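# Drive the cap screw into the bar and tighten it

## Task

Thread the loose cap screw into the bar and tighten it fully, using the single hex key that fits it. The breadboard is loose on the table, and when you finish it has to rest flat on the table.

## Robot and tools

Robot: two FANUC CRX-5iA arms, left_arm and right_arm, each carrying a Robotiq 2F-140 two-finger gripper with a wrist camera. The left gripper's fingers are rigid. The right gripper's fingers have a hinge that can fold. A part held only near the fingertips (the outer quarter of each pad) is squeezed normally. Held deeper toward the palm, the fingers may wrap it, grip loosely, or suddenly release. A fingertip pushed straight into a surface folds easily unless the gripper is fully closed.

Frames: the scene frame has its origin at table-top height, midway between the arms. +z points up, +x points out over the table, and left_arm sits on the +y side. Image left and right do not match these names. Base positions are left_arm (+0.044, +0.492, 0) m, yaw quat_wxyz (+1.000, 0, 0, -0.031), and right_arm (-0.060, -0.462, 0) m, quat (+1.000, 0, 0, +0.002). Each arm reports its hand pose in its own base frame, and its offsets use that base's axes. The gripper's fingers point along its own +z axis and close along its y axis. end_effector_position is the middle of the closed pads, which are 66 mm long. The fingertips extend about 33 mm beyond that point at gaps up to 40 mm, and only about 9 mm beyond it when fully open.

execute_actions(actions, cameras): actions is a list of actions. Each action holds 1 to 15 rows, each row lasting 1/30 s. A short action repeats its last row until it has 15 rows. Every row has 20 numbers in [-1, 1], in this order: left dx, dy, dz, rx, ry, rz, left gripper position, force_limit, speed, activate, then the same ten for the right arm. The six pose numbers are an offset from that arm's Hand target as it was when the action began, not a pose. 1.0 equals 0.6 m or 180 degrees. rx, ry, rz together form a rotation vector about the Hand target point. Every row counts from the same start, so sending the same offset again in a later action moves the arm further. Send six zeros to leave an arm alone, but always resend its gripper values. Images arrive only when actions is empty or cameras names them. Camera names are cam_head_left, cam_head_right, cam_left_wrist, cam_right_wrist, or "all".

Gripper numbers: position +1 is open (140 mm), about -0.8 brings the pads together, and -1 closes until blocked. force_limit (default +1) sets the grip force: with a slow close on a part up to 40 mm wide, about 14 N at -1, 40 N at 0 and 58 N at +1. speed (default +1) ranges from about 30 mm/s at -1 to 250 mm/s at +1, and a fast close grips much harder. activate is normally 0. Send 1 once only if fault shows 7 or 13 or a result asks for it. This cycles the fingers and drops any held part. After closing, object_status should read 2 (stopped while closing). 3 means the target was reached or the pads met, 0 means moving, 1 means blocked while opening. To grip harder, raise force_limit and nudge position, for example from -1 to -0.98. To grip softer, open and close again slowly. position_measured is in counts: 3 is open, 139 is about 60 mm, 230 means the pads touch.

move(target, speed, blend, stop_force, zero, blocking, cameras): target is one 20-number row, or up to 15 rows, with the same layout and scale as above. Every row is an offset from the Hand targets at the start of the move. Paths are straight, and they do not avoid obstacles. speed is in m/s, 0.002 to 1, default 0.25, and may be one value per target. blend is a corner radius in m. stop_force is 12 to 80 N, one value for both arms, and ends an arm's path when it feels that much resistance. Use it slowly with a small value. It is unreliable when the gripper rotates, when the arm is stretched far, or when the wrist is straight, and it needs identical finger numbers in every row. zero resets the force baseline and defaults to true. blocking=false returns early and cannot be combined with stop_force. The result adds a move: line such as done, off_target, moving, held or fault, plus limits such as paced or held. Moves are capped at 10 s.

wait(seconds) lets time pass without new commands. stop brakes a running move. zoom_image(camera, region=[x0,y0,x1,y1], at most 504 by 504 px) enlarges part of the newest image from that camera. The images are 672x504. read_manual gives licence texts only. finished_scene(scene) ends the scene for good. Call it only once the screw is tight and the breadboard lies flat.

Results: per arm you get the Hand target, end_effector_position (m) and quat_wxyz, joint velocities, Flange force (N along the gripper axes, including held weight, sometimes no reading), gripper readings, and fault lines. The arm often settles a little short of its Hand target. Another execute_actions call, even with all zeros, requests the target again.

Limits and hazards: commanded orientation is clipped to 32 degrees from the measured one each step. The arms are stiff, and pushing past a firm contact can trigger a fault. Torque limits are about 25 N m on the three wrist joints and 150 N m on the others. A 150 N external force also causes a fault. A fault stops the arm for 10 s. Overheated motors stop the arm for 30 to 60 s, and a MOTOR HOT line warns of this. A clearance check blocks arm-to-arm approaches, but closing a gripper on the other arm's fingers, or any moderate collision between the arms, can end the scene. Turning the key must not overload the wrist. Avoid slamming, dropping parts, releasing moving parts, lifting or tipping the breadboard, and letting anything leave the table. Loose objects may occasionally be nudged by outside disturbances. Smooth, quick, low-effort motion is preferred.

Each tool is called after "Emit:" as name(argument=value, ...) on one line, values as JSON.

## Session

Emit:
execute_actions(actions=[], cameras=["all"])

Emit:
zoom_image(camera="cam_head_left", region=[100, 190, 604, 504])

Scene clock: 0.00 s.
left_arm: end_effector_position=(+0.5642, -0.2555, +0.1917) position_measured=3 object_status=3 fault=0 end_effector_quat_wxyz=(+0.292, +0.715, -0.377, +0.511) | right_arm: end_effector_position=(+0.4952, +0.1899, +0.1267) position_measured=3 object_status=3 fault=0 end_effector_quat_wxyz=(+0.062, +0.766, -0.635, +0.079)
Joint positions: left_arm=[-0.034 0.102 -0.885 1.912 -0.985 -0.96] | right_arm=[0.732 0.279 -0.016 0.177 -1.38 -0.588]
Joint velocities: within noise
Flange force (N): no reading
Hand target: left_arm +0.5642, -0.2555, +0.1917; +0.292, +0.715, -0.377, +0.511 | right_arm +0.4952, +0.1899, +0.1267; +0.062, +0.766, -0.635, +0.079
Tool commands: left_gripper/position=+1.0 left_gripper/force_limit=+1.0 left_gripper/speed=+1.0 left_gripper/activate=+0.0 right_gripper/position=+1.0 right_gripper/force_limit=+1.0 right_gripper/speed=+1.0 right_gripper/activate=+0.0

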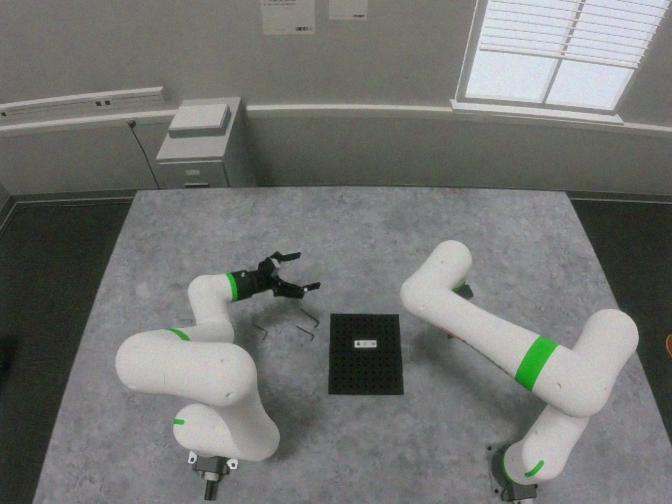

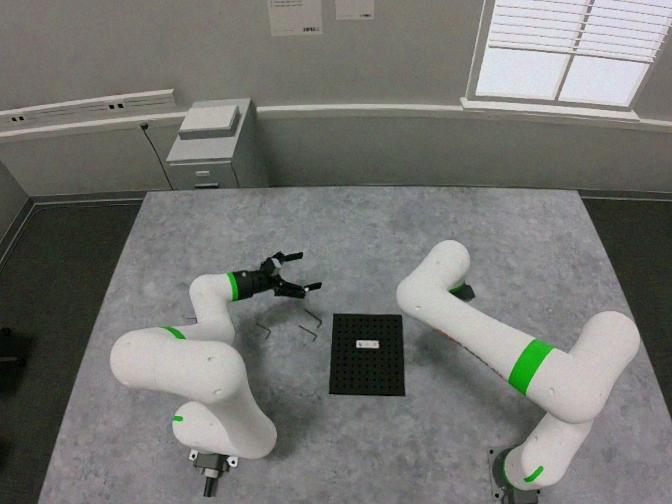

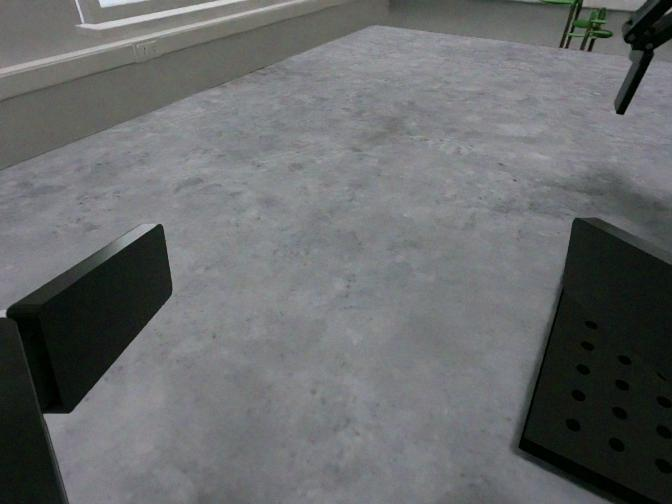

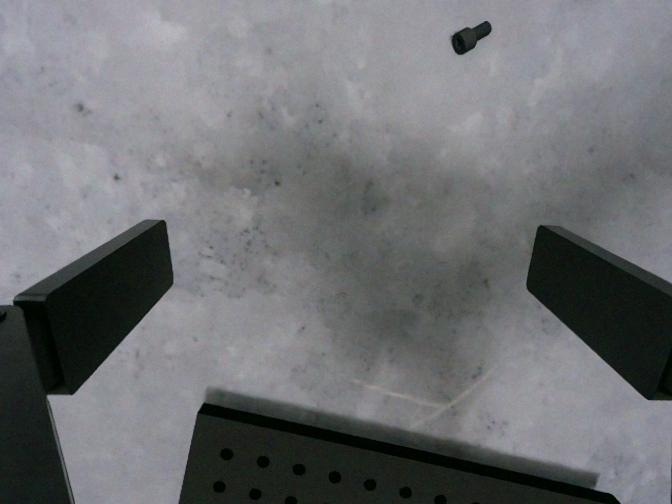

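Scaled by 1.000.

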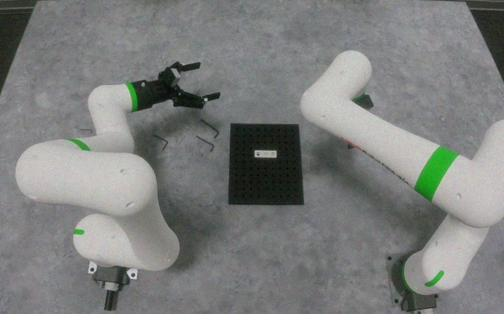

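Emit:
zoom_image(camera="cam_head_left", region=[160, 290, 420, 410])

Emit:
zoom_image(camera="cam_head_left", region=[340, 325, 400, 365])

Emit:
zoom_image(camera="cam_head_left", region=[390, 270, 520, 380])

Scaled by 1.938 from the camera's image (finer frame: 960x720).

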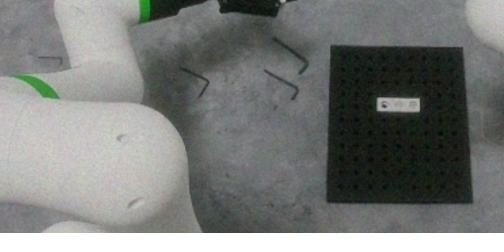

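Scaled by 8.400 from the camera's image (finer frame: 960x720).

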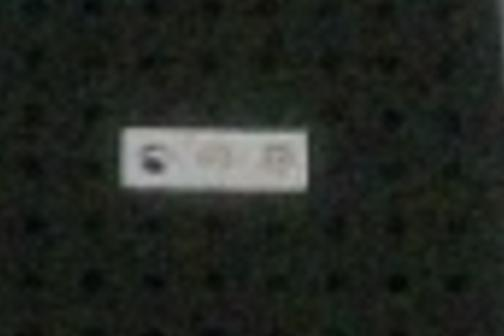

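Scaled by 3.877 from the camera's image (finer frame: 960x720).

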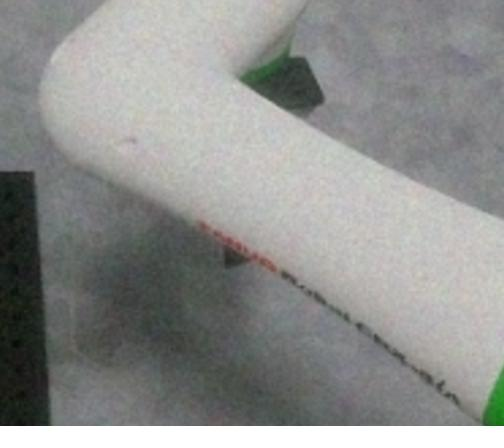

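Emit:
move(target=[-0.107,0.0092,0.0972,0.2058,0.3602,0.2658,-0.2,1,1,0, -0.0875,-0.2202,0.0722,0.0636,-0.0221,-0.3471,-0.2,1,1,0], speed=0.35, cameras=["cam_left_wrist", "cam_right_wrist"])

Scene clock: 69.27 s.
left_arm: end_effector_position=(+0.5000, -0.2500, +0.2500) position_measured=154 object_status=3 fault=0 end_effector_quat_wxyz=(+0.000, +1.000, +0.000, +0.000) | right_arm: end_effector_position=(+0.4427, +0.0577, +0.1700) position_measured=154 object_status=3 fault=0 end_effector_quat_wxyz=(+0.000, -0.325, +0.946, +0.000)
Joint positions: left_arm=[-0.229 0.284 0.349 0 -1.636 1.8] | right_arm=[0.424 0.006 -0.153 -0.001 -1.411 -1.333]
Flange force (N): left_arm=[3.9 3.9 4.2] | right_arm=[-3.1 -3.5 0.5]
Hand target: left_arm +0.5000, -0.2500, +0.2500; +0.000, +1.000, +0.000, +0.000 | right_arm +0.4427, +0.0577, +0.1700; +0.000, -0.325, +0.946, +0.000
Off the commanded pose: left_arm 0.000 m, 0 deg | right_arm 0.000 m, 0 deg.
move: done

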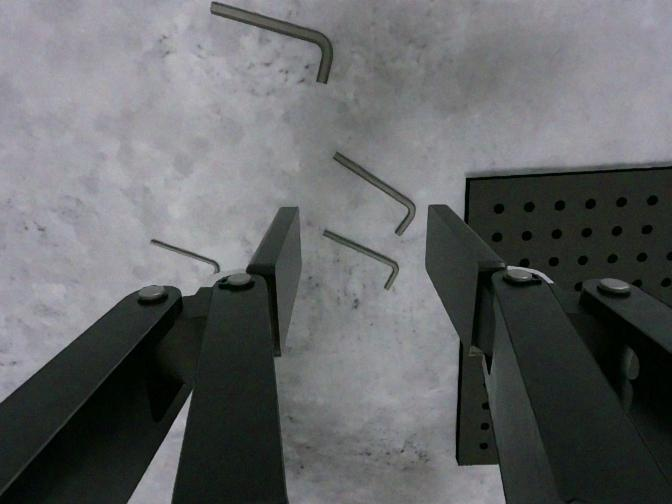

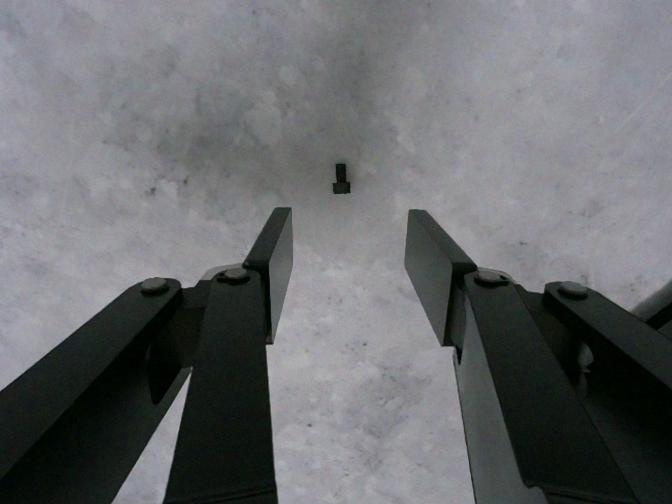

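Emit:
zoom_image(camera="cam_right_wrist", region=[321, 154, 361, 204])

Emit:
zoom_image(camera="cam_left_wrist", region=[140, 0, 440, 300])

Scaled by 10.080 from the camera's image (finer frame: 960x720).

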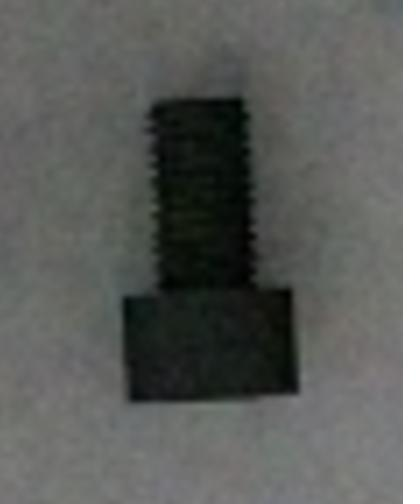

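Scaled by 1.680 from the camera's image (finer frame: 960x720).

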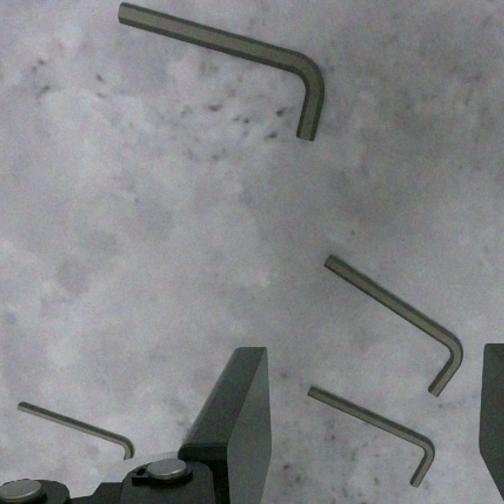

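Emit:
move(target=[-0.22,-0.15,-0.1667,-0.2283,-0.2442,-0.4413,-0.2,1,0,0, 0.031,0.0283,-0.1583,-0.2045,0.2494,0.0137,-0.45,1,0,0], speed=0.3, cameras=["cam_left_wrist", "cam_right_wrist"])

Scene clock: 172.17 s.
left_arm: end_effector_position=(+0.3680, -0.3400, +0.1500) position_measured=154 object_status=3 fault=0 end_effector_quat_wxyz=(+0.315, +0.645, -0.609, +0.337) | right_arm: end_effector_position=(+0.4613, +0.0747, +0.0751) position_measured=186 object_status=3 fault=0 end_effector_quat_wxyz=(-0.455, -0.304, +0.820, -0.169)
Joint positions: left_arm=[0.008 -0.067 -0.903 1.165 -1.097 -0.725] | right_arm=[0.549 0.944 0.511 0.162 -2.138 -1.398]
Flange force (N): left_arm=[-3.8 -4.1 9.0] | right_arm=[-9.9 -4.5 -8.4]
Hand target: left_arm +0.3680, -0.3400, +0.1500; +0.315, +0.645, -0.609, +0.337 | right_arm +0.4613, +0.0747, +0.0750; -0.455, -0.304, +0.820, -0.169
Off the commanded pose: left_arm 0.000 m, 0 deg | right_arm 0.000 m, 0 deg.
move: done

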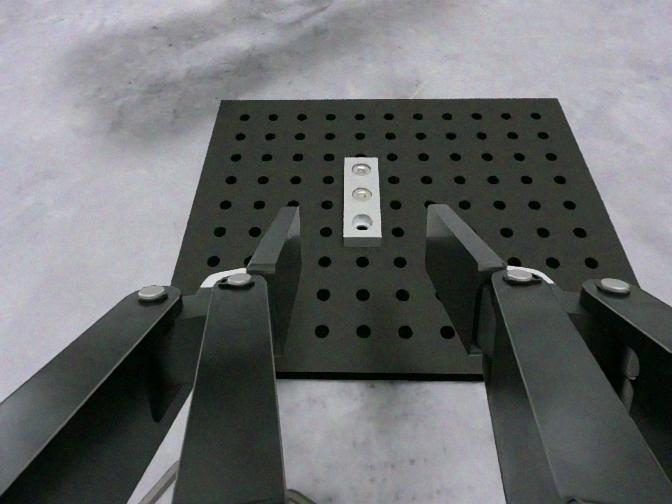

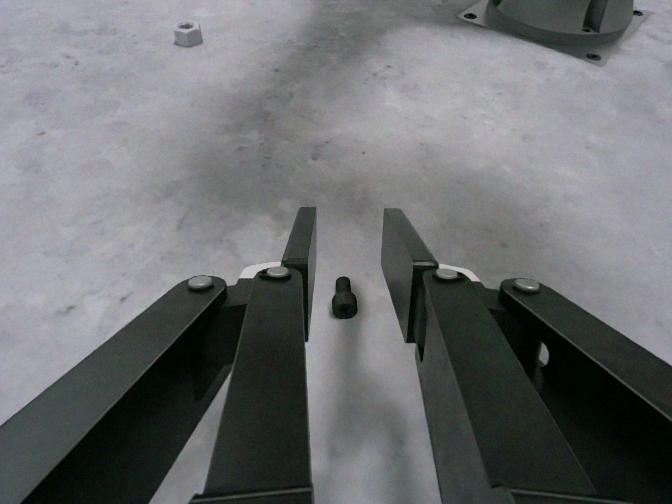

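Emit:
move(target=[0,0,0,0,0,0,-0.2,1,0,0, -0.0023,-0.0037,-0.065,0,0,0,-0.45,1,0,0], speed=0.12)

Emit:
move(target=[0,0,0,0,0,0,-0.2,1,0,0, 0,0,-0.02,0,0,0,-0.45,1,0,0], speed=0.012, stop_force=12, cameras=["cam_right_wrist"])

Emit:
zoom_image(camera="cam_right_wrist", region=[290, 190, 410, 350])

Scene clock: 185.77 s.
left_arm: end_effector_position=(+0.3680, -0.3400, +0.1500) position_measured=154 object_status=3 fault=0 end_effector_quat_wxyz=(+0.315, +0.645, -0.609, +0.337) | right_arm: end_effector_position=(+0.4599, +0.0725, +0.0361) position_measured=186 object_status=3 fault=0 end_effector_quat_wxyz=(-0.455, -0.304, +0.820, -0.169)
Joint positions: left_arm=[0.008 -0.067 -0.903 1.165 -1.097 -0.725] | right_arm=[0.547 0.984 0.486 0.157 -2.075 -1.408]
Flange force (N): left_arm=[-3.8 -3.5 8.1] | right_arm=[-8.5 -4.0 -6.0]
Hand target: left_arm +0.3680, -0.3400, +0.1500; +0.315, +0.645, -0.609, +0.337 | right_arm +0.4599, +0.0725, +0.0360; -0.455, -0.304, +0.820, -0.169
Off the commanded pose: left_arm 0.000 m, 0 deg | right_arm 0.000 m, 0 deg.
move: done

Scene clock: 186.87 s.
left_arm: end_effector_position=(+0.3680, -0.3400, +0.1500) position_measured=154 object_status=3 fault=0 end_effector_quat_wxyz=(+0.315, +0.645, -0.609, +0.337) | right_arm: end_effector_position=(+0.4600, +0.0725, +0.0301) position_measured=186 object_status=3 fault=0 end_effector_quat_wxyz=(-0.455, -0.304, +0.820, -0.169)
Joint positions: left_arm=[0.008 -0.067 -0.903 1.165 -1.097 -0.725] | right_arm=[0.547 0.991 0.485 0.157 -2.066 -1.41]
Flange force (N): left_arm=[-3.4 -3.4 8.1] | right_arm=[1.7 -4.8 -28.2]
Hand target: left_arm +0.3680, -0.3400, +0.1500; +0.315, +0.645, -0.609, +0.337 | right_arm +0.4600, +0.0725, +0.0301; -0.455, -0.304, +0.820, -0.169 (not the last commanded pose)
Off the commanded pose: left_arm 0.000 m, 0 deg | right_arm 0.006 m, 0 deg.
move: contact (right_arm)

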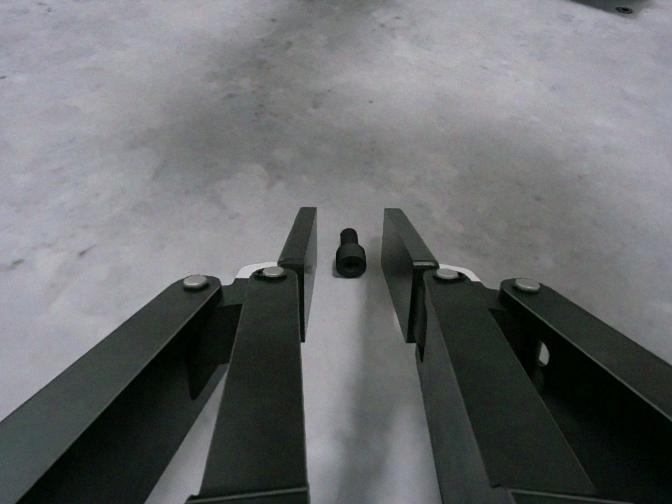

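Scaled by 3.150 from the camera's image (finer frame: 960x720).

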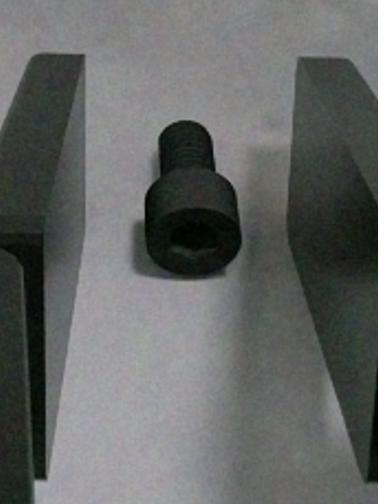

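Emit:
move(target=[0,0,0,0,0,0,-0.2,1,0,0, 0,0,0.0019,0,0,0,-0.45,1,0,0], speed=0.02)

Emit:
execute_actions(actions=[[[0,0,0,0,0,0,-0.2,1,0,0, 0,0,0,0,0,0,-1,1,-1,0]],[[0,0,0,0,0,0,-0.2,1,0,0, 0,0,0,0,0,0,-1,1,-1,0]],[[0,0,0,0,0,0,-0.2,1,0,0, 0,0,0,0,0,0,-1,1,-1,0]]])

Emit:
move(target=[0,0,0,0,0,0,-0.2,1,0,0, 0,0,0.15,0,0,0,-1,1,-1,0], speed=0.15, cameras=["cam_right_wrist"])

Emit:
zoom_image(camera="cam_right_wrist", region=[290, 170, 410, 330])

Scene clock: 195.60 s.
left_arm: end_effector_position=(+0.3680, -0.3400, +0.1500) position_measured=154 object_status=3 fault=0 end_effector_quat_wxyz=(+0.315, +0.645, -0.609, +0.337) | right_arm: end_effector_position=(+0.4599, +0.0725, +0.0312) position_measured=186 object_status=3 fault=0 end_effector_quat_wxyz=(-0.455, -0.304, +0.820, -0.168)
Joint positions: left_arm=[0.008 -0.067 -0.903 1.165 -1.097 -0.725] | right_arm=[0.547 0.99 0.485 0.157 -2.068 -1.409]
Flange force (N): left_arm=[-3.7 -3.4 8.4] | right_arm=[-6.9 -2.5 -8.8]
Hand target: left_arm +0.3680, -0.3400, +0.1500; +0.315, +0.645, -0.609, +0.337 | right_arm +0.4600, +0.0725, +0.0313; -0.455, -0.304, +0.820, -0.169
Off the commanded pose: left_arm 0.000 m, 0 deg | right_arm 0.000 m, 0 deg.
move: done

Scene clock: 197.30 s.
left_arm: end_effector_position=(+0.3680, -0.3400, +0.1500) position_measured=154 object_status=3 fault=0 end_effector_quat_wxyz=(+0.315, +0.645, -0.609, +0.337) | right_arm: end_effector_position=(+0.4600, +0.0725, +0.0313) position_measured=216 object_status=2 fault=0 end_effector_quat_wxyz=(-0.455, -0.304, +0.820, -0.169)
Joint positions: left_arm=[0.008 -0.067 -0.903 1.165 -1.097 -0.725] | right_arm=[0.547 0.99 0.486 0.157 -2.068 -1.409]
Flange force (N): left_arm=[-3.6 -3.2 8.2] | right_arm=[-4.6 -8.8 -13.3]
Flange force at the end of the 1st action (N): left_arm=[-3.5 -3.5 8.7] | right_arm=[-4.7 -9.1 -10.3]
Flange force at the end of the 2nd action (N): left_arm=[-3.7 -3.9 8.4] | right_arm=[-5.4 -9.6 -12.5]
Hand target: left_arm +0.3680, -0.3400, +0.1500; +0.315, +0.645, -0.609, +0.337 | right_arm +0.4600, +0.0725, +0.0313; -0.455, -0.304, +0.820, -0.169
Off the commanded pose: left_arm 0.000 m, 0 deg | right_arm 0.000 m, 0 deg.

Scene clock: 198.30 s.
left_arm: end_effector_position=(+0.3680, -0.3400, +0.1500) position_measured=154 object_status=3 fault=0 end_effector_quat_wxyz=(+0.315, +0.645, -0.609, +0.337) | right_arm: end_effector_position=(+0.4600, +0.0725, +0.1212) position_measured=216 object_status=2 fault=0 end_effector_quat_wxyz=(-0.455, -0.304, +0.820, -0.169)
Joint positions: left_arm=[0.008 -0.067 -0.903 1.165 -1.097 -0.725] | right_arm=[0.547 0.893 0.529 0.172 -2.207 -1.382]
Flange force (N): left_arm=[-3.4 -3.6 8.2] | right_arm=[-7.4 -3.8 -5.9]
Hand target: left_arm +0.3680, -0.3400, +0.1500; +0.315, +0.645, -0.609, +0.337 | right_arm +0.4600, +0.0725, +0.1213; -0.455, -0.304, +0.820, -0.169
Off the commanded pose: left_arm 0.000 m, 0 deg | right_arm 0.000 m, 0 deg.
move: done

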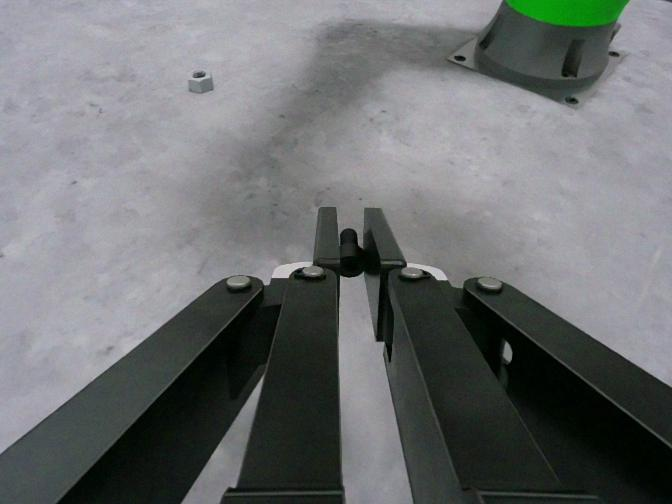

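Scaled by 3.150 from the camera's image (finer frame: 960x720).

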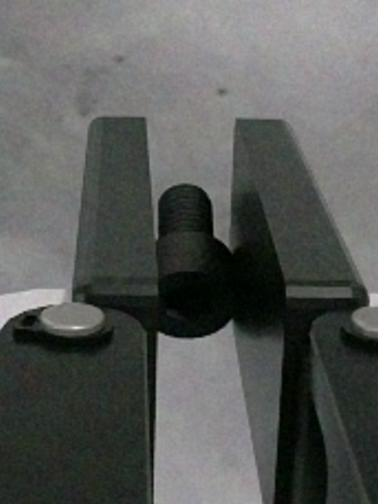

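Emit:
move(target=[0,0,0,0,0,0,-0.2,1,0,0, -0.0292,0.6655,-0.0188,0.3865,-0.2427,0.1572,-1,1,-1,0], speed=0.3, cameras=["cam_left_wrist", "cam_right_wrist"])

Emit:
zoom_image(camera="cam_left_wrist", region=[292, 100, 432, 260])

Scene clock: 233.43 s.
left_arm: end_effector_position=(+0.3680, -0.3400, +0.1500) position_measured=154 object_status=3 fault=0 end_effector_quat_wxyz=(+0.315, +0.645, -0.609, +0.337) | right_arm: end_effector_position=(+0.4425, +0.4718, +0.1100) position_measured=216 object_status=2 fault=0 end_effector_quat_wxyz=(+0.158, -0.596, +0.777, +0.122)
Joint positions: left_arm=[0.008 -0.067 -0.903 1.165 -1.097 -0.725] | right_arm=[0.936 0.262 -0.022 -0.182 -0.918 -1.114]
Flange force (N): left_arm=[-3.6 -3.2 8.5] | right_arm=[-3.0 -4.3 4.1]
Hand target: left_arm +0.3680, -0.3400, +0.1500; +0.315, +0.645, -0.609, +0.337 | right_arm +0.4425, +0.4718, +0.1100; +0.158, -0.596, +0.777, +0.122
Off the commanded pose: left_arm 0.000 m, 0 deg | right_arm 0.000 m, 0 deg.
move: done

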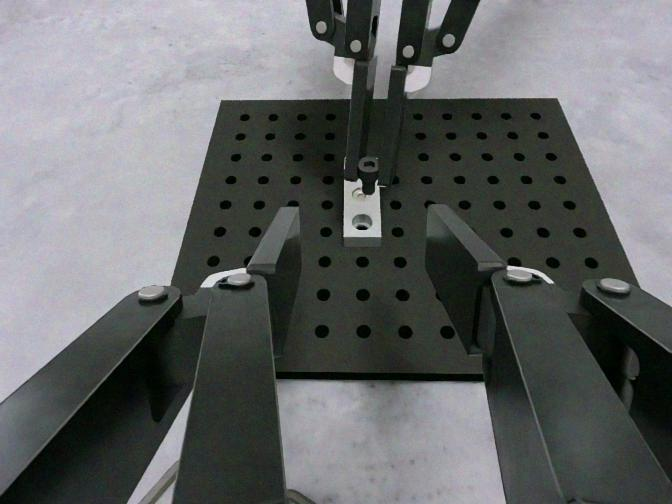

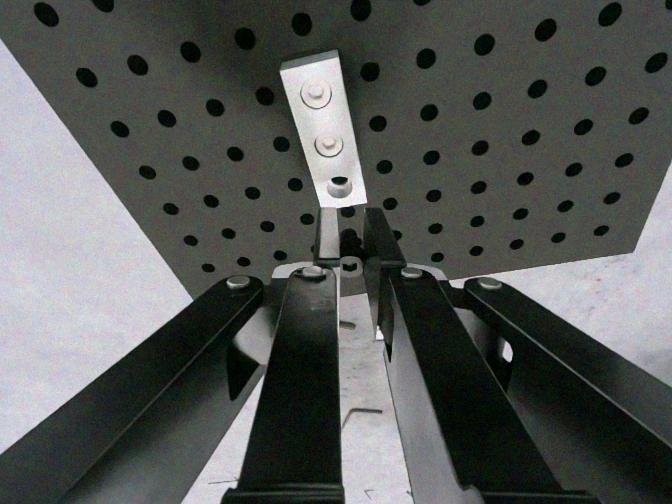

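Scaled by 3.150 from the camera's image (finer frame: 960x720).

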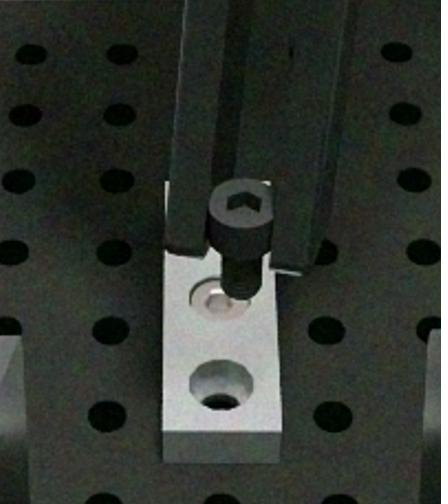

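Emit:
move(target=[0,0,0,0,0,0,-0.2,1,0,0, 0,0,-0.0333,0,0,0,-1,1,-1,0], speed=0.06, cameras=["cam_left_wrist"])

Emit:
zoom_image(camera="cam_left_wrist", region=[312, 150, 402, 240])

Scene clock: 263.73 s.
left_arm: end_effector_position=(+0.3680, -0.3400, +0.1500) position_measured=154 object_status=3 fault=0 end_effector_quat_wxyz=(+0.315, +0.645, -0.609, +0.337) | right_arm: end_effector_position=(+0.4425, +0.4718, +0.0900) position_measured=216 object_status=2 fault=0 end_effector_quat_wxyz=(+0.158, -0.596, +0.777, +0.122)
Joint positions: left_arm=[0.008 -0.067 -0.903 1.165 -1.097 -0.725] | right_arm=[0.936 0.279 -0.048 -0.189 -0.876 -1.104]
Flange force (N): left_arm=[-3.6 -3.6 8.5] | right_arm=[-2.2 -4.7 3.7]
Hand target: left_arm +0.3680, -0.3400, +0.1500; +0.315, +0.645, -0.609, +0.337 | right_arm +0.4425, +0.4718, +0.0900; +0.158, -0.596, +0.777, +0.122
Off the commanded pose: left_arm 0.000 m, 0 deg | right_arm 0.000 m, 0 deg.
move: done

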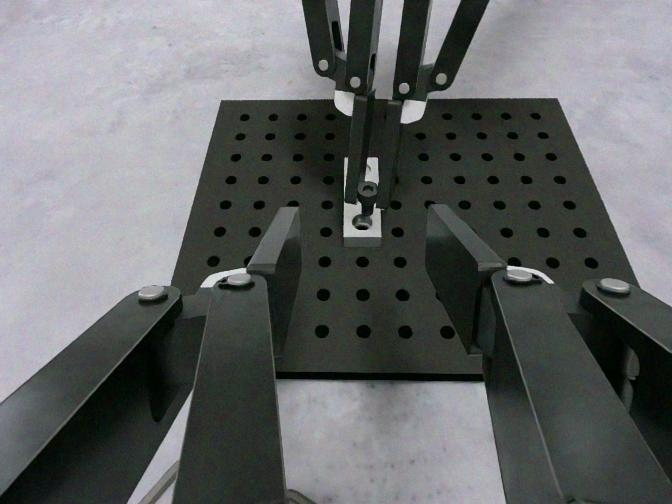

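Scaled by 5.600 from the camera's image (finer frame: 960x720).

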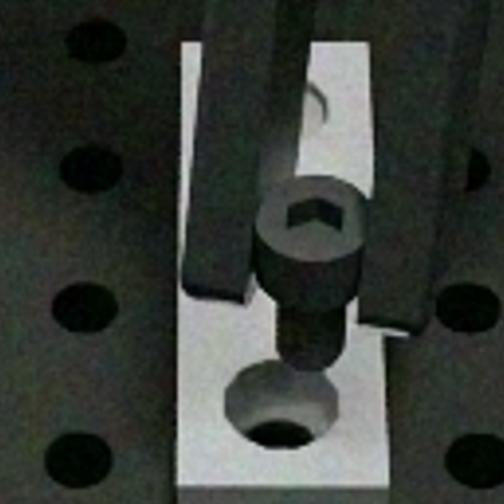

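Emit:
zoom_image(camera="cam_left_wrist", region=[340, 175, 394, 235])

Scaled by 8.400 from the camera's image (finer frame: 960x720).

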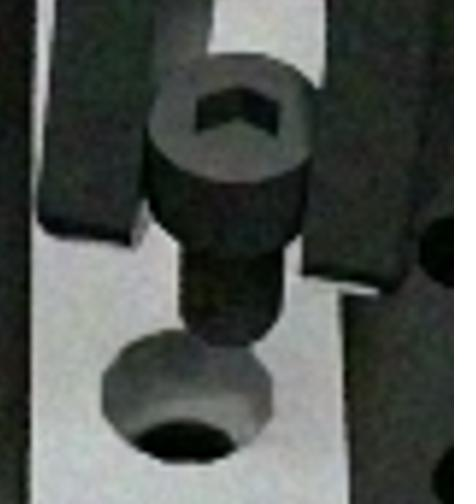

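Emit:
move(target=[0,0,0,0,0,0,-0.2,1,0,0, 0.0019,0.0041,-0.0092,0,-0.0167,0,-1,1,-1,0], speed=0.03, cameras=["cam_left_wrist"])

Emit:
zoom_image(camera="cam_left_wrist", region=[340, 175, 394, 235])

Scene clock: 305.13 s.
left_arm: end_effector_position=(+0.3680, -0.3400, +0.1500) position_measured=154 object_status=3 fault=0 end_effector_quat_wxyz=(+0.315, +0.645, -0.609, +0.337) | right_arm: end_effector_position=(+0.4436, +0.4743, +0.0845) position_measured=216 object_status=2 fault=0 end_effector_quat_wxyz=(+0.179, -0.599, +0.773, +0.107)
Joint positions: left_arm=[0.008 -0.067 -0.903 1.165 -1.097 -0.725] | right_arm=[0.967 0.262 -0.107 -0.131 -0.797 -1.146]
Flange force (N): left_arm=[-3.7 -3.5 8.3] | right_arm=[-4.2 -6.0 4.3]
Hand target: left_arm +0.3680, -0.3400, +0.1500; +0.315, +0.645, -0.609, +0.337 | right_arm +0.4436, +0.4743, +0.0845; +0.179, -0.599, +0.773, +0.107
Off the commanded pose: left_arm 0.000 m, 0 deg | right_arm 0.000 m, 0 deg.
move: done

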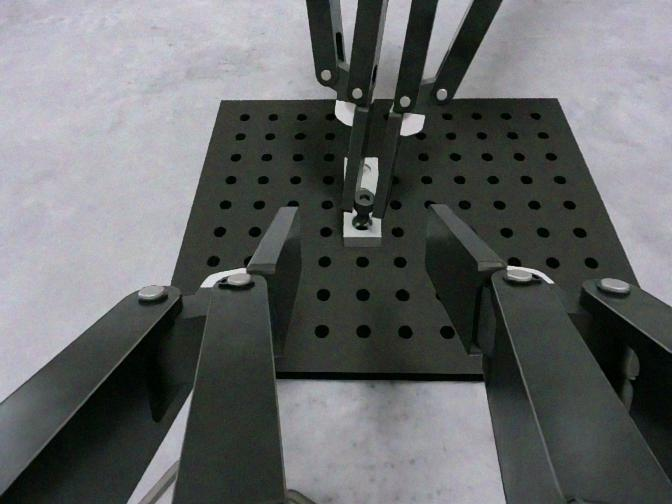

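Scaled by 8.400 from the camera's image (finer frame: 960x720).

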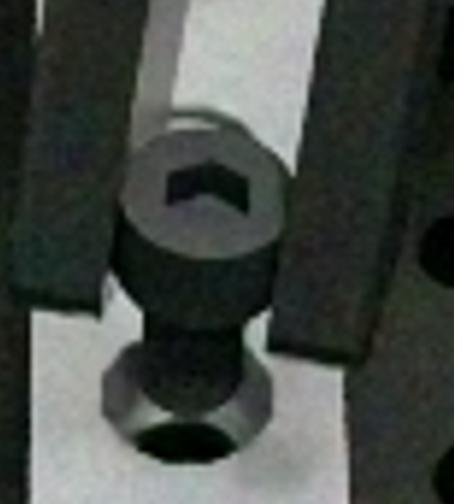

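Emit:
move(target=[[0,0,0,0,0,0,-0.2,1,0,0, 0.0008,0.0008,-0.001,0,0,0,-1,1,-1,0],[0,0,0,0,0,0,-0.2,1,0,0, 0.0008,0.0008,-0.0158,0,0,0,-1,1,-1,0]], speed=0.015, cameras=["cam_left_wrist"])

Emit:
zoom_image(camera="cam_left_wrist", region=[340, 175, 394, 235])

Scene clock: 321.23 s.
left_arm: end_effector_position=(+0.3680, -0.3400, +0.1500) position_measured=154 object_status=3 fault=0 end_effector_quat_wxyz=(+0.315, +0.645, -0.609, +0.337) | right_arm: end_effector_position=(+0.4442, +0.4748, +0.0752) position_measured=216 object_status=2 fault=0 end_effector_quat_wxyz=(+0.179, -0.599, +0.773, +0.107)
Joint positions: left_arm=[0.008 -0.067 -0.903 1.165 -1.097 -0.725] | right_arm=[0.966 0.273 -0.116 -0.134 -0.777 -1.142]
Flange force (N): left_arm=[-3.5 -3.5 8.4] | right_arm=[-10.0 -3.2 -21.3]
Hand target: left_arm +0.3680, -0.3400, +0.1500; +0.315, +0.645, -0.609, +0.337 | right_arm +0.4441, +0.4747, +0.0750; +0.179, -0.599, +0.773, +0.107
Off the commanded pose: left_arm 0.000 m, 0 deg | right_arm 0.000 m, 0 deg.
move: done

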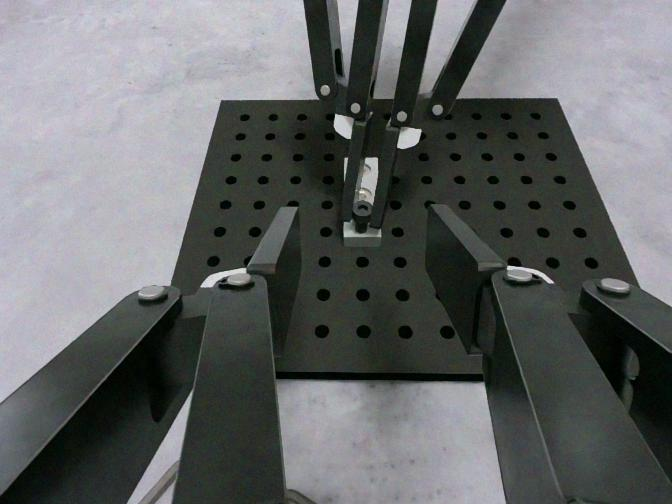

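Scaled by 8.400 from the camera's image (finer frame: 960x720).

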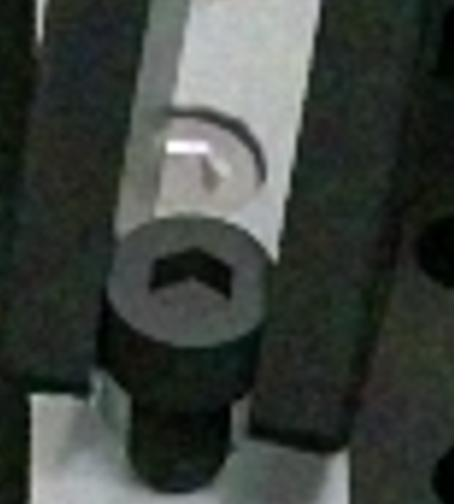

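Emit:
move(target=[[0,0,0,0,0,0,-0.2,1,0,0, 0,0,0.003,0,0,0,-1,1,-1,0],[0,0,0,0,0,0,-0.2,1,0,0, -0.0009,0.0011,0.003,0,0,0,-1,1,-1,0]], speed=0.02)

Emit:
move(target=[0,0,0,0,0,0,-0.2,1,0,0, 0,0,-0.01,0,0,0,-1,1,-1,0], speed=0.006, stop_force=14, cameras=["cam_left_wrist"])

Emit:
zoom_image(camera="cam_left_wrist", region=[340, 175, 394, 235])

Scene clock: 329.33 s.
left_arm: end_effector_position=(+0.3680, -0.3400, +0.1500) position_measured=154 object_status=3 fault=0 end_effector_quat_wxyz=(+0.315, +0.645, -0.609, +0.337) | right_arm: end_effector_position=(+0.4436, +0.4754, +0.0768) position_measured=216 object_status=2 fault=0 end_effector_quat_wxyz=(+0.179, -0.599, +0.773, +0.107)
Joint positions: left_arm=[0.008 -0.067 -0.903 1.165 -1.097 -0.725] | right_arm=[0.968 0.271 -0.114 -0.132 -0.78 -1.145]
Flange force (N): left_arm=[-3.7 -3.4 7.9] | right_arm=[-2.2 -3.7 4.3]
Hand target: left_arm +0.3680, -0.3400, +0.1500; +0.315, +0.645, -0.609, +0.337 | right_arm +0.4435, +0.4754, +0.0768; +0.179, -0.599, +0.773, +0.107
Off the commanded pose: left_arm 0.000 m, 0 deg | right_arm 0.000 m, 0 deg.
move: done

Scene clock: 330.20 s.
left_arm: end_effector_position=(+0.3680, -0.3400, +0.1500) position_measured=154 object_status=3 fault=0 end_effector_quat_wxyz=(+0.315, +0.645, -0.609, +0.337) | right_arm: end_effector_position=(+0.4437, +0.4755, +0.0754) position_measured=216 object_status=2 fault=0 end_effector_quat_wxyz=(+0.179, -0.599, +0.773, +0.107)
Joint positions: left_arm=[0.008 -0.067 -0.903 1.165 -1.097 -0.725] | right_arm=[0.968 0.273 -0.116 -0.132 -0.776 -1.144]
Flange force (N): left_arm=[-3.6 -3.6 8.5] | right_arm=[-8.5 -3.9 -15.5]
Hand target: left_arm +0.3680, -0.3400, +0.1500; +0.315, +0.645, -0.609, +0.337 | right_arm +0.4437, +0.4755, +0.0754; +0.179, -0.599, +0.773, +0.107 (not the last commanded pose)
Off the commanded pose: left_arm 0.000 m, 0 deg | right_arm 0.005 m, 0 deg.
move: contact (right_arm)

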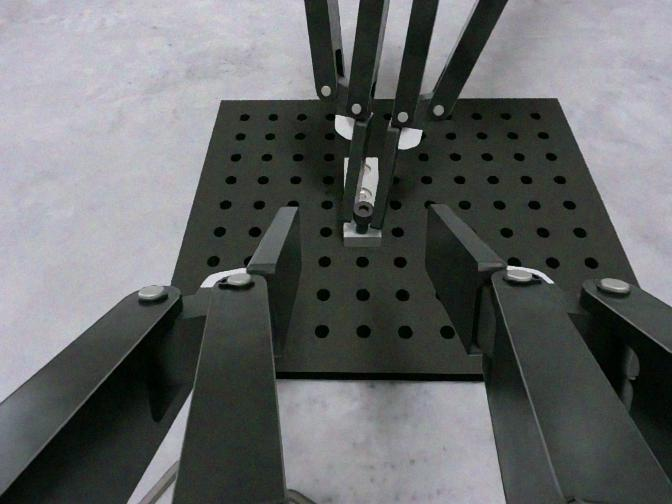

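Scaled by 8.400 from the camera's image (finer frame: 960x720).

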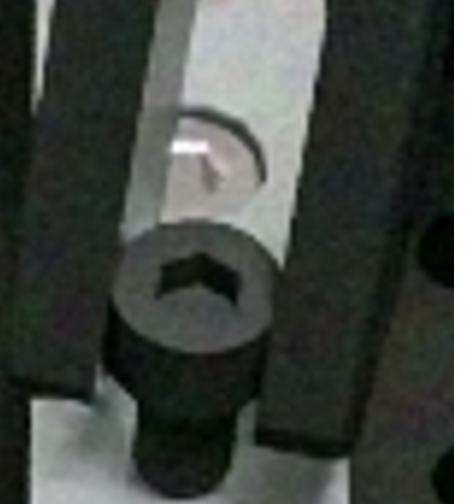

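Emit:
move(target=[0,0,0,0,0,0,-0.2,1,0,0, 0.001,0,-0.0004,0,0,0,-1,1,-1,0], speed=0.01)

Emit:
move(target=[0,0,0,0,0,0,-0.2,1,0,0, -0.001,0.001,0,0,0,0,-1,1,-1,0], speed=0.01)

Emit:
move(target=[0,0,0,0,0,0,-0.2,1,0,0, -0.001,-0.001,0,0,0,0,-1,1,-1,0], speed=0.01)

Scene clock: 351.40 s.
left_arm: end_effector_position=(+0.3680, -0.3400, +0.1500) position_measured=154 object_status=3 fault=0 end_effector_quat_wxyz=(+0.315, +0.645, -0.609, +0.337) | right_arm: end_effector_position=(+0.4443, +0.4755, +0.0752) position_measured=216 object_status=2 fault=0 end_effector_quat_wxyz=(+0.179, -0.599, +0.773, +0.107)
Joint positions: left_arm=[0.008 -0.067 -0.903 1.165 -1.097 -0.725] | right_arm=[0.967 0.274 -0.115 -0.133 -0.777 -1.143]
Flange force (N): left_arm=[-3.6 -3.2 8.4] | right_arm=[-10.4 -2.2 -19.2]
Hand target: left_arm +0.3680, -0.3400, +0.1500; +0.315, +0.645, -0.609, +0.337 | right_arm +0.4443, +0.4755, +0.0752; +0.179, -0.599, +0.773, +0.107
Off the commanded pose: left_arm 0.000 m, 0 deg | right_arm 0.000 m, 0 deg.
move: done

Scene clock: 351.90 s.
left_arm: end_effector_position=(+0.3680, -0.3400, +0.1500) position_measured=154 object_status=3 fault=0 end_effector_quat_wxyz=(+0.315, +0.645, -0.609, +0.337) | right_arm: end_effector_position=(+0.4437, +0.4761, +0.0751) position_measured=216 object_status=2 fault=0 end_effector_quat_wxyz=(+0.179, -0.599, +0.773, +0.107)
Joint positions: left_arm=[0.008 -0.067 -0.903 1.165 -1.097 -0.725] | right_arm=[0.969 0.274 -0.115 -0.132 -0.776 -1.145]
Flange force (N): left_arm=[-3.4 -3.5 8.0] | right_arm=[-8.3 -7.6 -16.9]
Hand target: left_arm +0.3680, -0.3400, +0.1500; +0.315, +0.645, -0.609, +0.337 | right_arm +0.4437, +0.4761, +0.0752; +0.179, -0.599, +0.773, +0.107
Off the commanded pose: left_arm 0.000 m, 0 deg | right_arm 0.000 m, 0 deg.
move: done

Scene clock: 352.40 s.
left_arm: end_effector_position=(+0.3680, -0.3400, +0.1500) position_measured=154 object_status=3 fault=0 end_effector_quat_wxyz=(+0.315, +0.645, -0.609, +0.337) | right_arm: end_effector_position=(+0.4431, +0.4755, +0.0751) position_measured=216 object_status=2 fault=0 end_effector_quat_wxyz=(+0.179, -0.599, +0.773, +0.107)
Joint positions: left_arm=[0.008 -0.067 -0.903 1.165 -1.097 -0.725] | right_arm=[0.969 0.272 -0.118 -0.132 -0.775 -1.145]
Flange force (N): left_arm=[-3.5 -3.6 8.2] | right_arm=[-8.2 -7.6 -5.8]
Hand target: left_arm +0.3680, -0.3400, +0.1500; +0.315, +0.645, -0.609, +0.337 | right_arm +0.4431, +0.4755, +0.0752; +0.179, -0.599, +0.773, +0.107
Off the commanded pose: left_arm 0.000 m, 0 deg | right_arm 0.000 m, 0 deg.
move: done

Emit:
move(target=[0,0,0,0,0,0,-0.2,1,0,0, 0,0,-0.008,0,0,0,-1,1,-1,0], speed=0.006, stop_force=14, cameras=["cam_left_wrist"])

Emit:
zoom_image(camera="cam_left_wrist", region=[340, 175, 394, 235])

Scene clock: 355.20 s.
left_arm: end_effector_position=(+0.3680, -0.3400, +0.1500) position_measured=154 object_status=3 fault=0 end_effector_quat_wxyz=(+0.315, +0.645, -0.609, +0.337) | right_arm: end_effector_position=(+0.4432, +0.4756, +0.0745) position_measured=216 object_status=2 fault=0 end_effector_quat_wxyz=(+0.179, -0.599, +0.773, +0.107)
Joint positions: left_arm=[0.008 -0.067 -0.903 1.165 -1.097 -0.725] | right_arm=[0.969 0.272 -0.119 -0.132 -0.773 -1.145]
Flange force (N): left_arm=[-3.3 -3.7 8.8] | right_arm=[-9.4 -4.2 -17.6]
Hand target: left_arm +0.3680, -0.3400, +0.1500; +0.315, +0.645, -0.609, +0.337 | right_arm +0.4432, +0.4756, +0.0745; +0.179, -0.599, +0.773, +0.107 (not the last commanded pose)
Off the commanded pose: left_arm 0.000 m, 0 deg | right_arm 0.004 m, 0 deg.
move: contact (right_arm)

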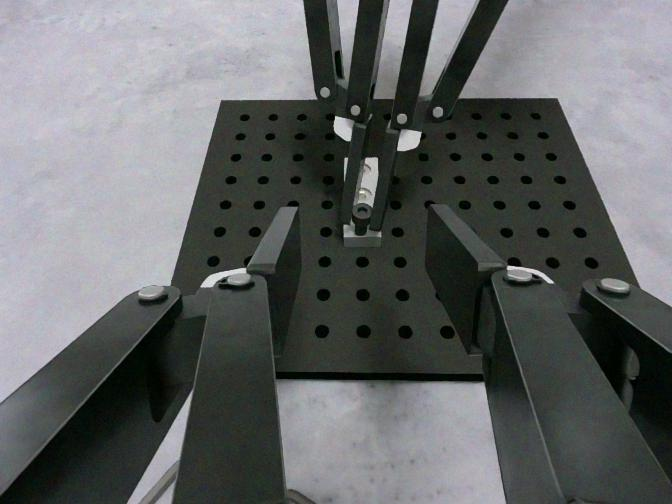

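Scaled by 8.400 from the camera's image (finer frame: 960x720).

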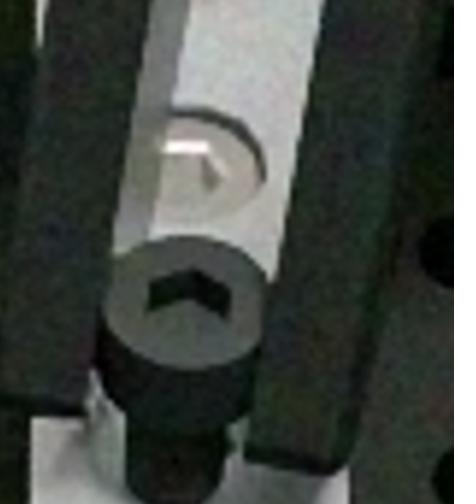

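Emit:
move(target=[[0,0,0,0,0,0,-0.2,1,0,0, 0,0,0.003,0,0,0,-1,1,-1,0],[0,0,0,0,0,0,-0.2,1,0,0, -0.0015,0,0.003,0,0,0,-1,1,-1,0]], speed=0.02, cameras=["cam_left_wrist"])

Emit:
zoom_image(camera="cam_left_wrist", region=[340, 175, 394, 235])

Scene clock: 377.73 s.
left_arm: end_effector_position=(+0.3680, -0.3400, +0.1500) position_measured=154 object_status=3 fault=0 end_effector_quat_wxyz=(+0.315, +0.645, -0.609, +0.337) | right_arm: end_effector_position=(+0.4424, +0.4756, +0.0763) position_measured=216 object_status=2 fault=0 end_effector_quat_wxyz=(+0.179, -0.599, +0.773, +0.107)
Joint positions: left_arm=[0.008 -0.067 -0.903 1.165 -1.097 -0.725] | right_arm=[0.97 0.269 -0.119 -0.131 -0.776 -1.148]
Flange force (N): left_arm=[-3.7 -3.2 8.3] | right_arm=[-3.0 -5.3 4.2]
Hand target: left_arm +0.3680, -0.3400, +0.1500; +0.315, +0.645, -0.609, +0.337 | right_arm +0.4423, +0.4756, +0.0763; +0.179, -0.599, +0.773, +0.107
Off the commanded pose: left_arm 0.000 m, 0 deg | right_arm 0.000 m, 0 deg.
move: done

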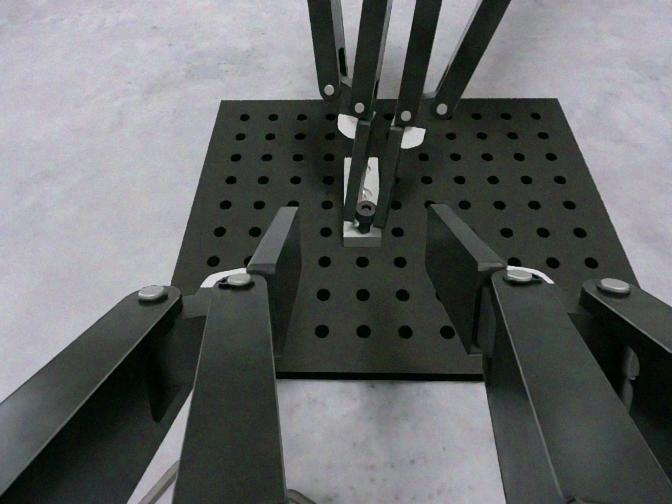

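Scaled by 8.400 from the camera's image (finer frame: 960x720).

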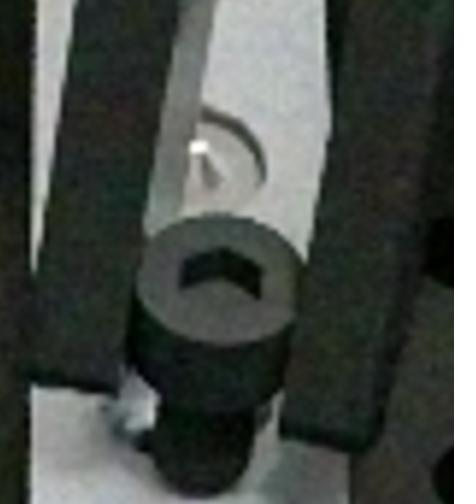

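Emit:
move(target=[0,0,0,0,0,0,-0.2,1,0,0, 0.0022,-0.0018,0,0,0,0,-1,1,-1,0], speed=0.02, cameras=["cam_left_wrist"])

Emit:
zoom_image(camera="cam_left_wrist", region=[340, 175, 394, 235])

Emit:
move(target=[0,0,0,0,0,0,-0.2,1,0,0, 0,0,-0.01,0,0,0,-1,1,-1,0], speed=0.006, stop_force=12, cameras=["cam_left_wrist"])

Emit:
zoom_image(camera="cam_left_wrist", region=[340, 175, 394, 235])

Scene clock: 386.83 s.
left_arm: end_effector_position=(+0.3680, -0.3400, +0.1500) position_measured=154 object_status=3 fault=0 end_effector_quat_wxyz=(+0.315, +0.645, -0.609, +0.337) | right_arm: end_effector_position=(+0.4436, +0.4745, +0.0763) position_measured=216 object_status=2 fault=0 end_effector_quat_wxyz=(+0.179, -0.599, +0.773, +0.107)
Joint positions: left_arm=[0.008 -0.067 -0.903 1.165 -1.097 -0.725] | right_arm=[0.967 0.27 -0.118 -0.132 -0.778 -1.144]
Flange force (N): left_arm=[-3.7 -3.3 8.2] | right_arm=[-3.5 -4.9 4.2]
Hand target: left_arm +0.3680, -0.3400, +0.1500; +0.315, +0.645, -0.609, +0.337 | right_arm +0.4437, +0.4745, +0.0763; +0.179, -0.599, +0.773, +0.107
Off the commanded pose: left_arm 0.000 m, 0 deg | right_arm 0.000 m, 0 deg.
move: done

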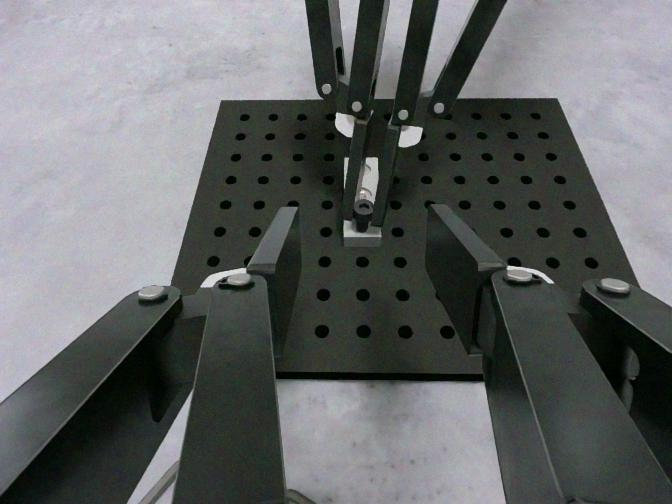

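Scaled by 8.400 from the camera's image (finer frame: 960x720).

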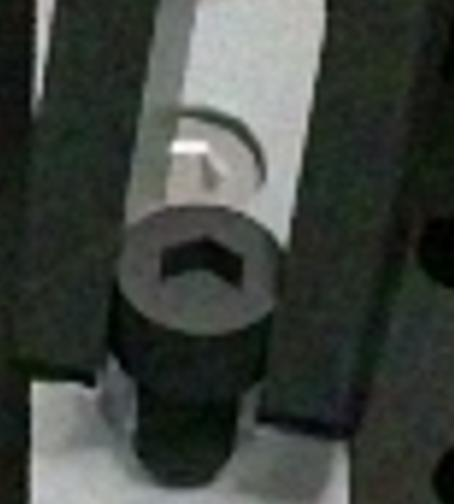

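Scene clock: 387.60 s.
left_arm: end_effector_position=(+0.3680, -0.3400, +0.1500) position_measured=154 object_status=3 fault=0 end_effector_quat_wxyz=(+0.315, +0.645, -0.609, +0.337) | right_arm: end_effector_position=(+0.4438, +0.4746, +0.0755) position_measured=216 object_status=2 fault=0 end_effector_quat_wxyz=(+0.179, -0.599, +0.773, +0.107)
Joint positions: left_arm=[0.008 -0.067 -0.903 1.165 -1.097 -0.725] | right_arm=[0.967 0.271 -0.119 -0.133 -0.775 -1.143]
Flange force (N): left_arm=[-3.5 -3.5 7.9] | right_arm=[-8.2 -3.9 -12.0]
Hand target: left_arm +0.3680, -0.3400, +0.1500; +0.315, +0.645, -0.609, +0.337 | right_arm +0.4438, +0.4746, +0.0755; +0.179, -0.599, +0.773, +0.107 (not the last commanded pose)
Off the commanded pose: left_arm 0.000 m, 0 deg | right_arm 0.005 m, 0 deg.
move: contact (right_arm)

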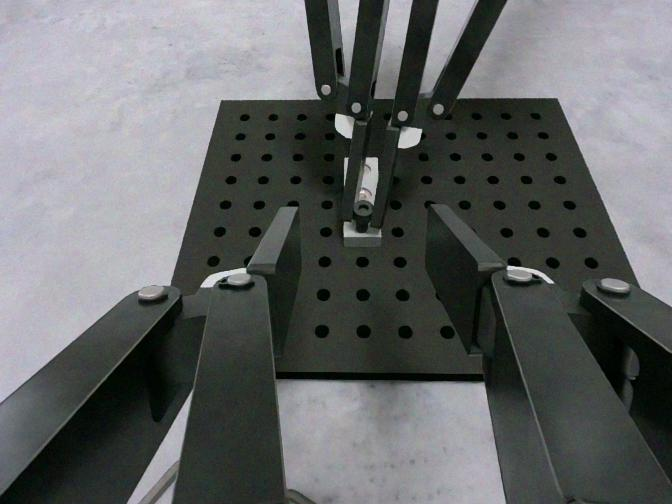

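Scaled by 8.400 from the camera's image (finer frame: 960x720).

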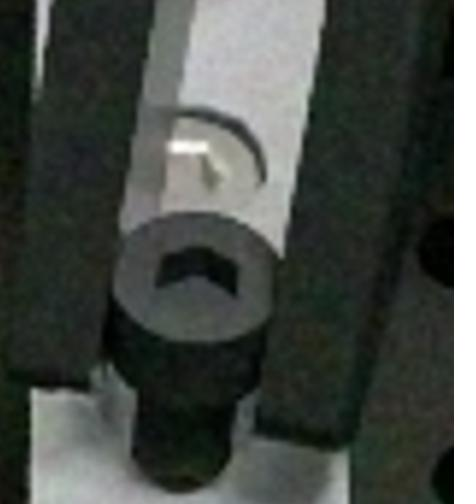

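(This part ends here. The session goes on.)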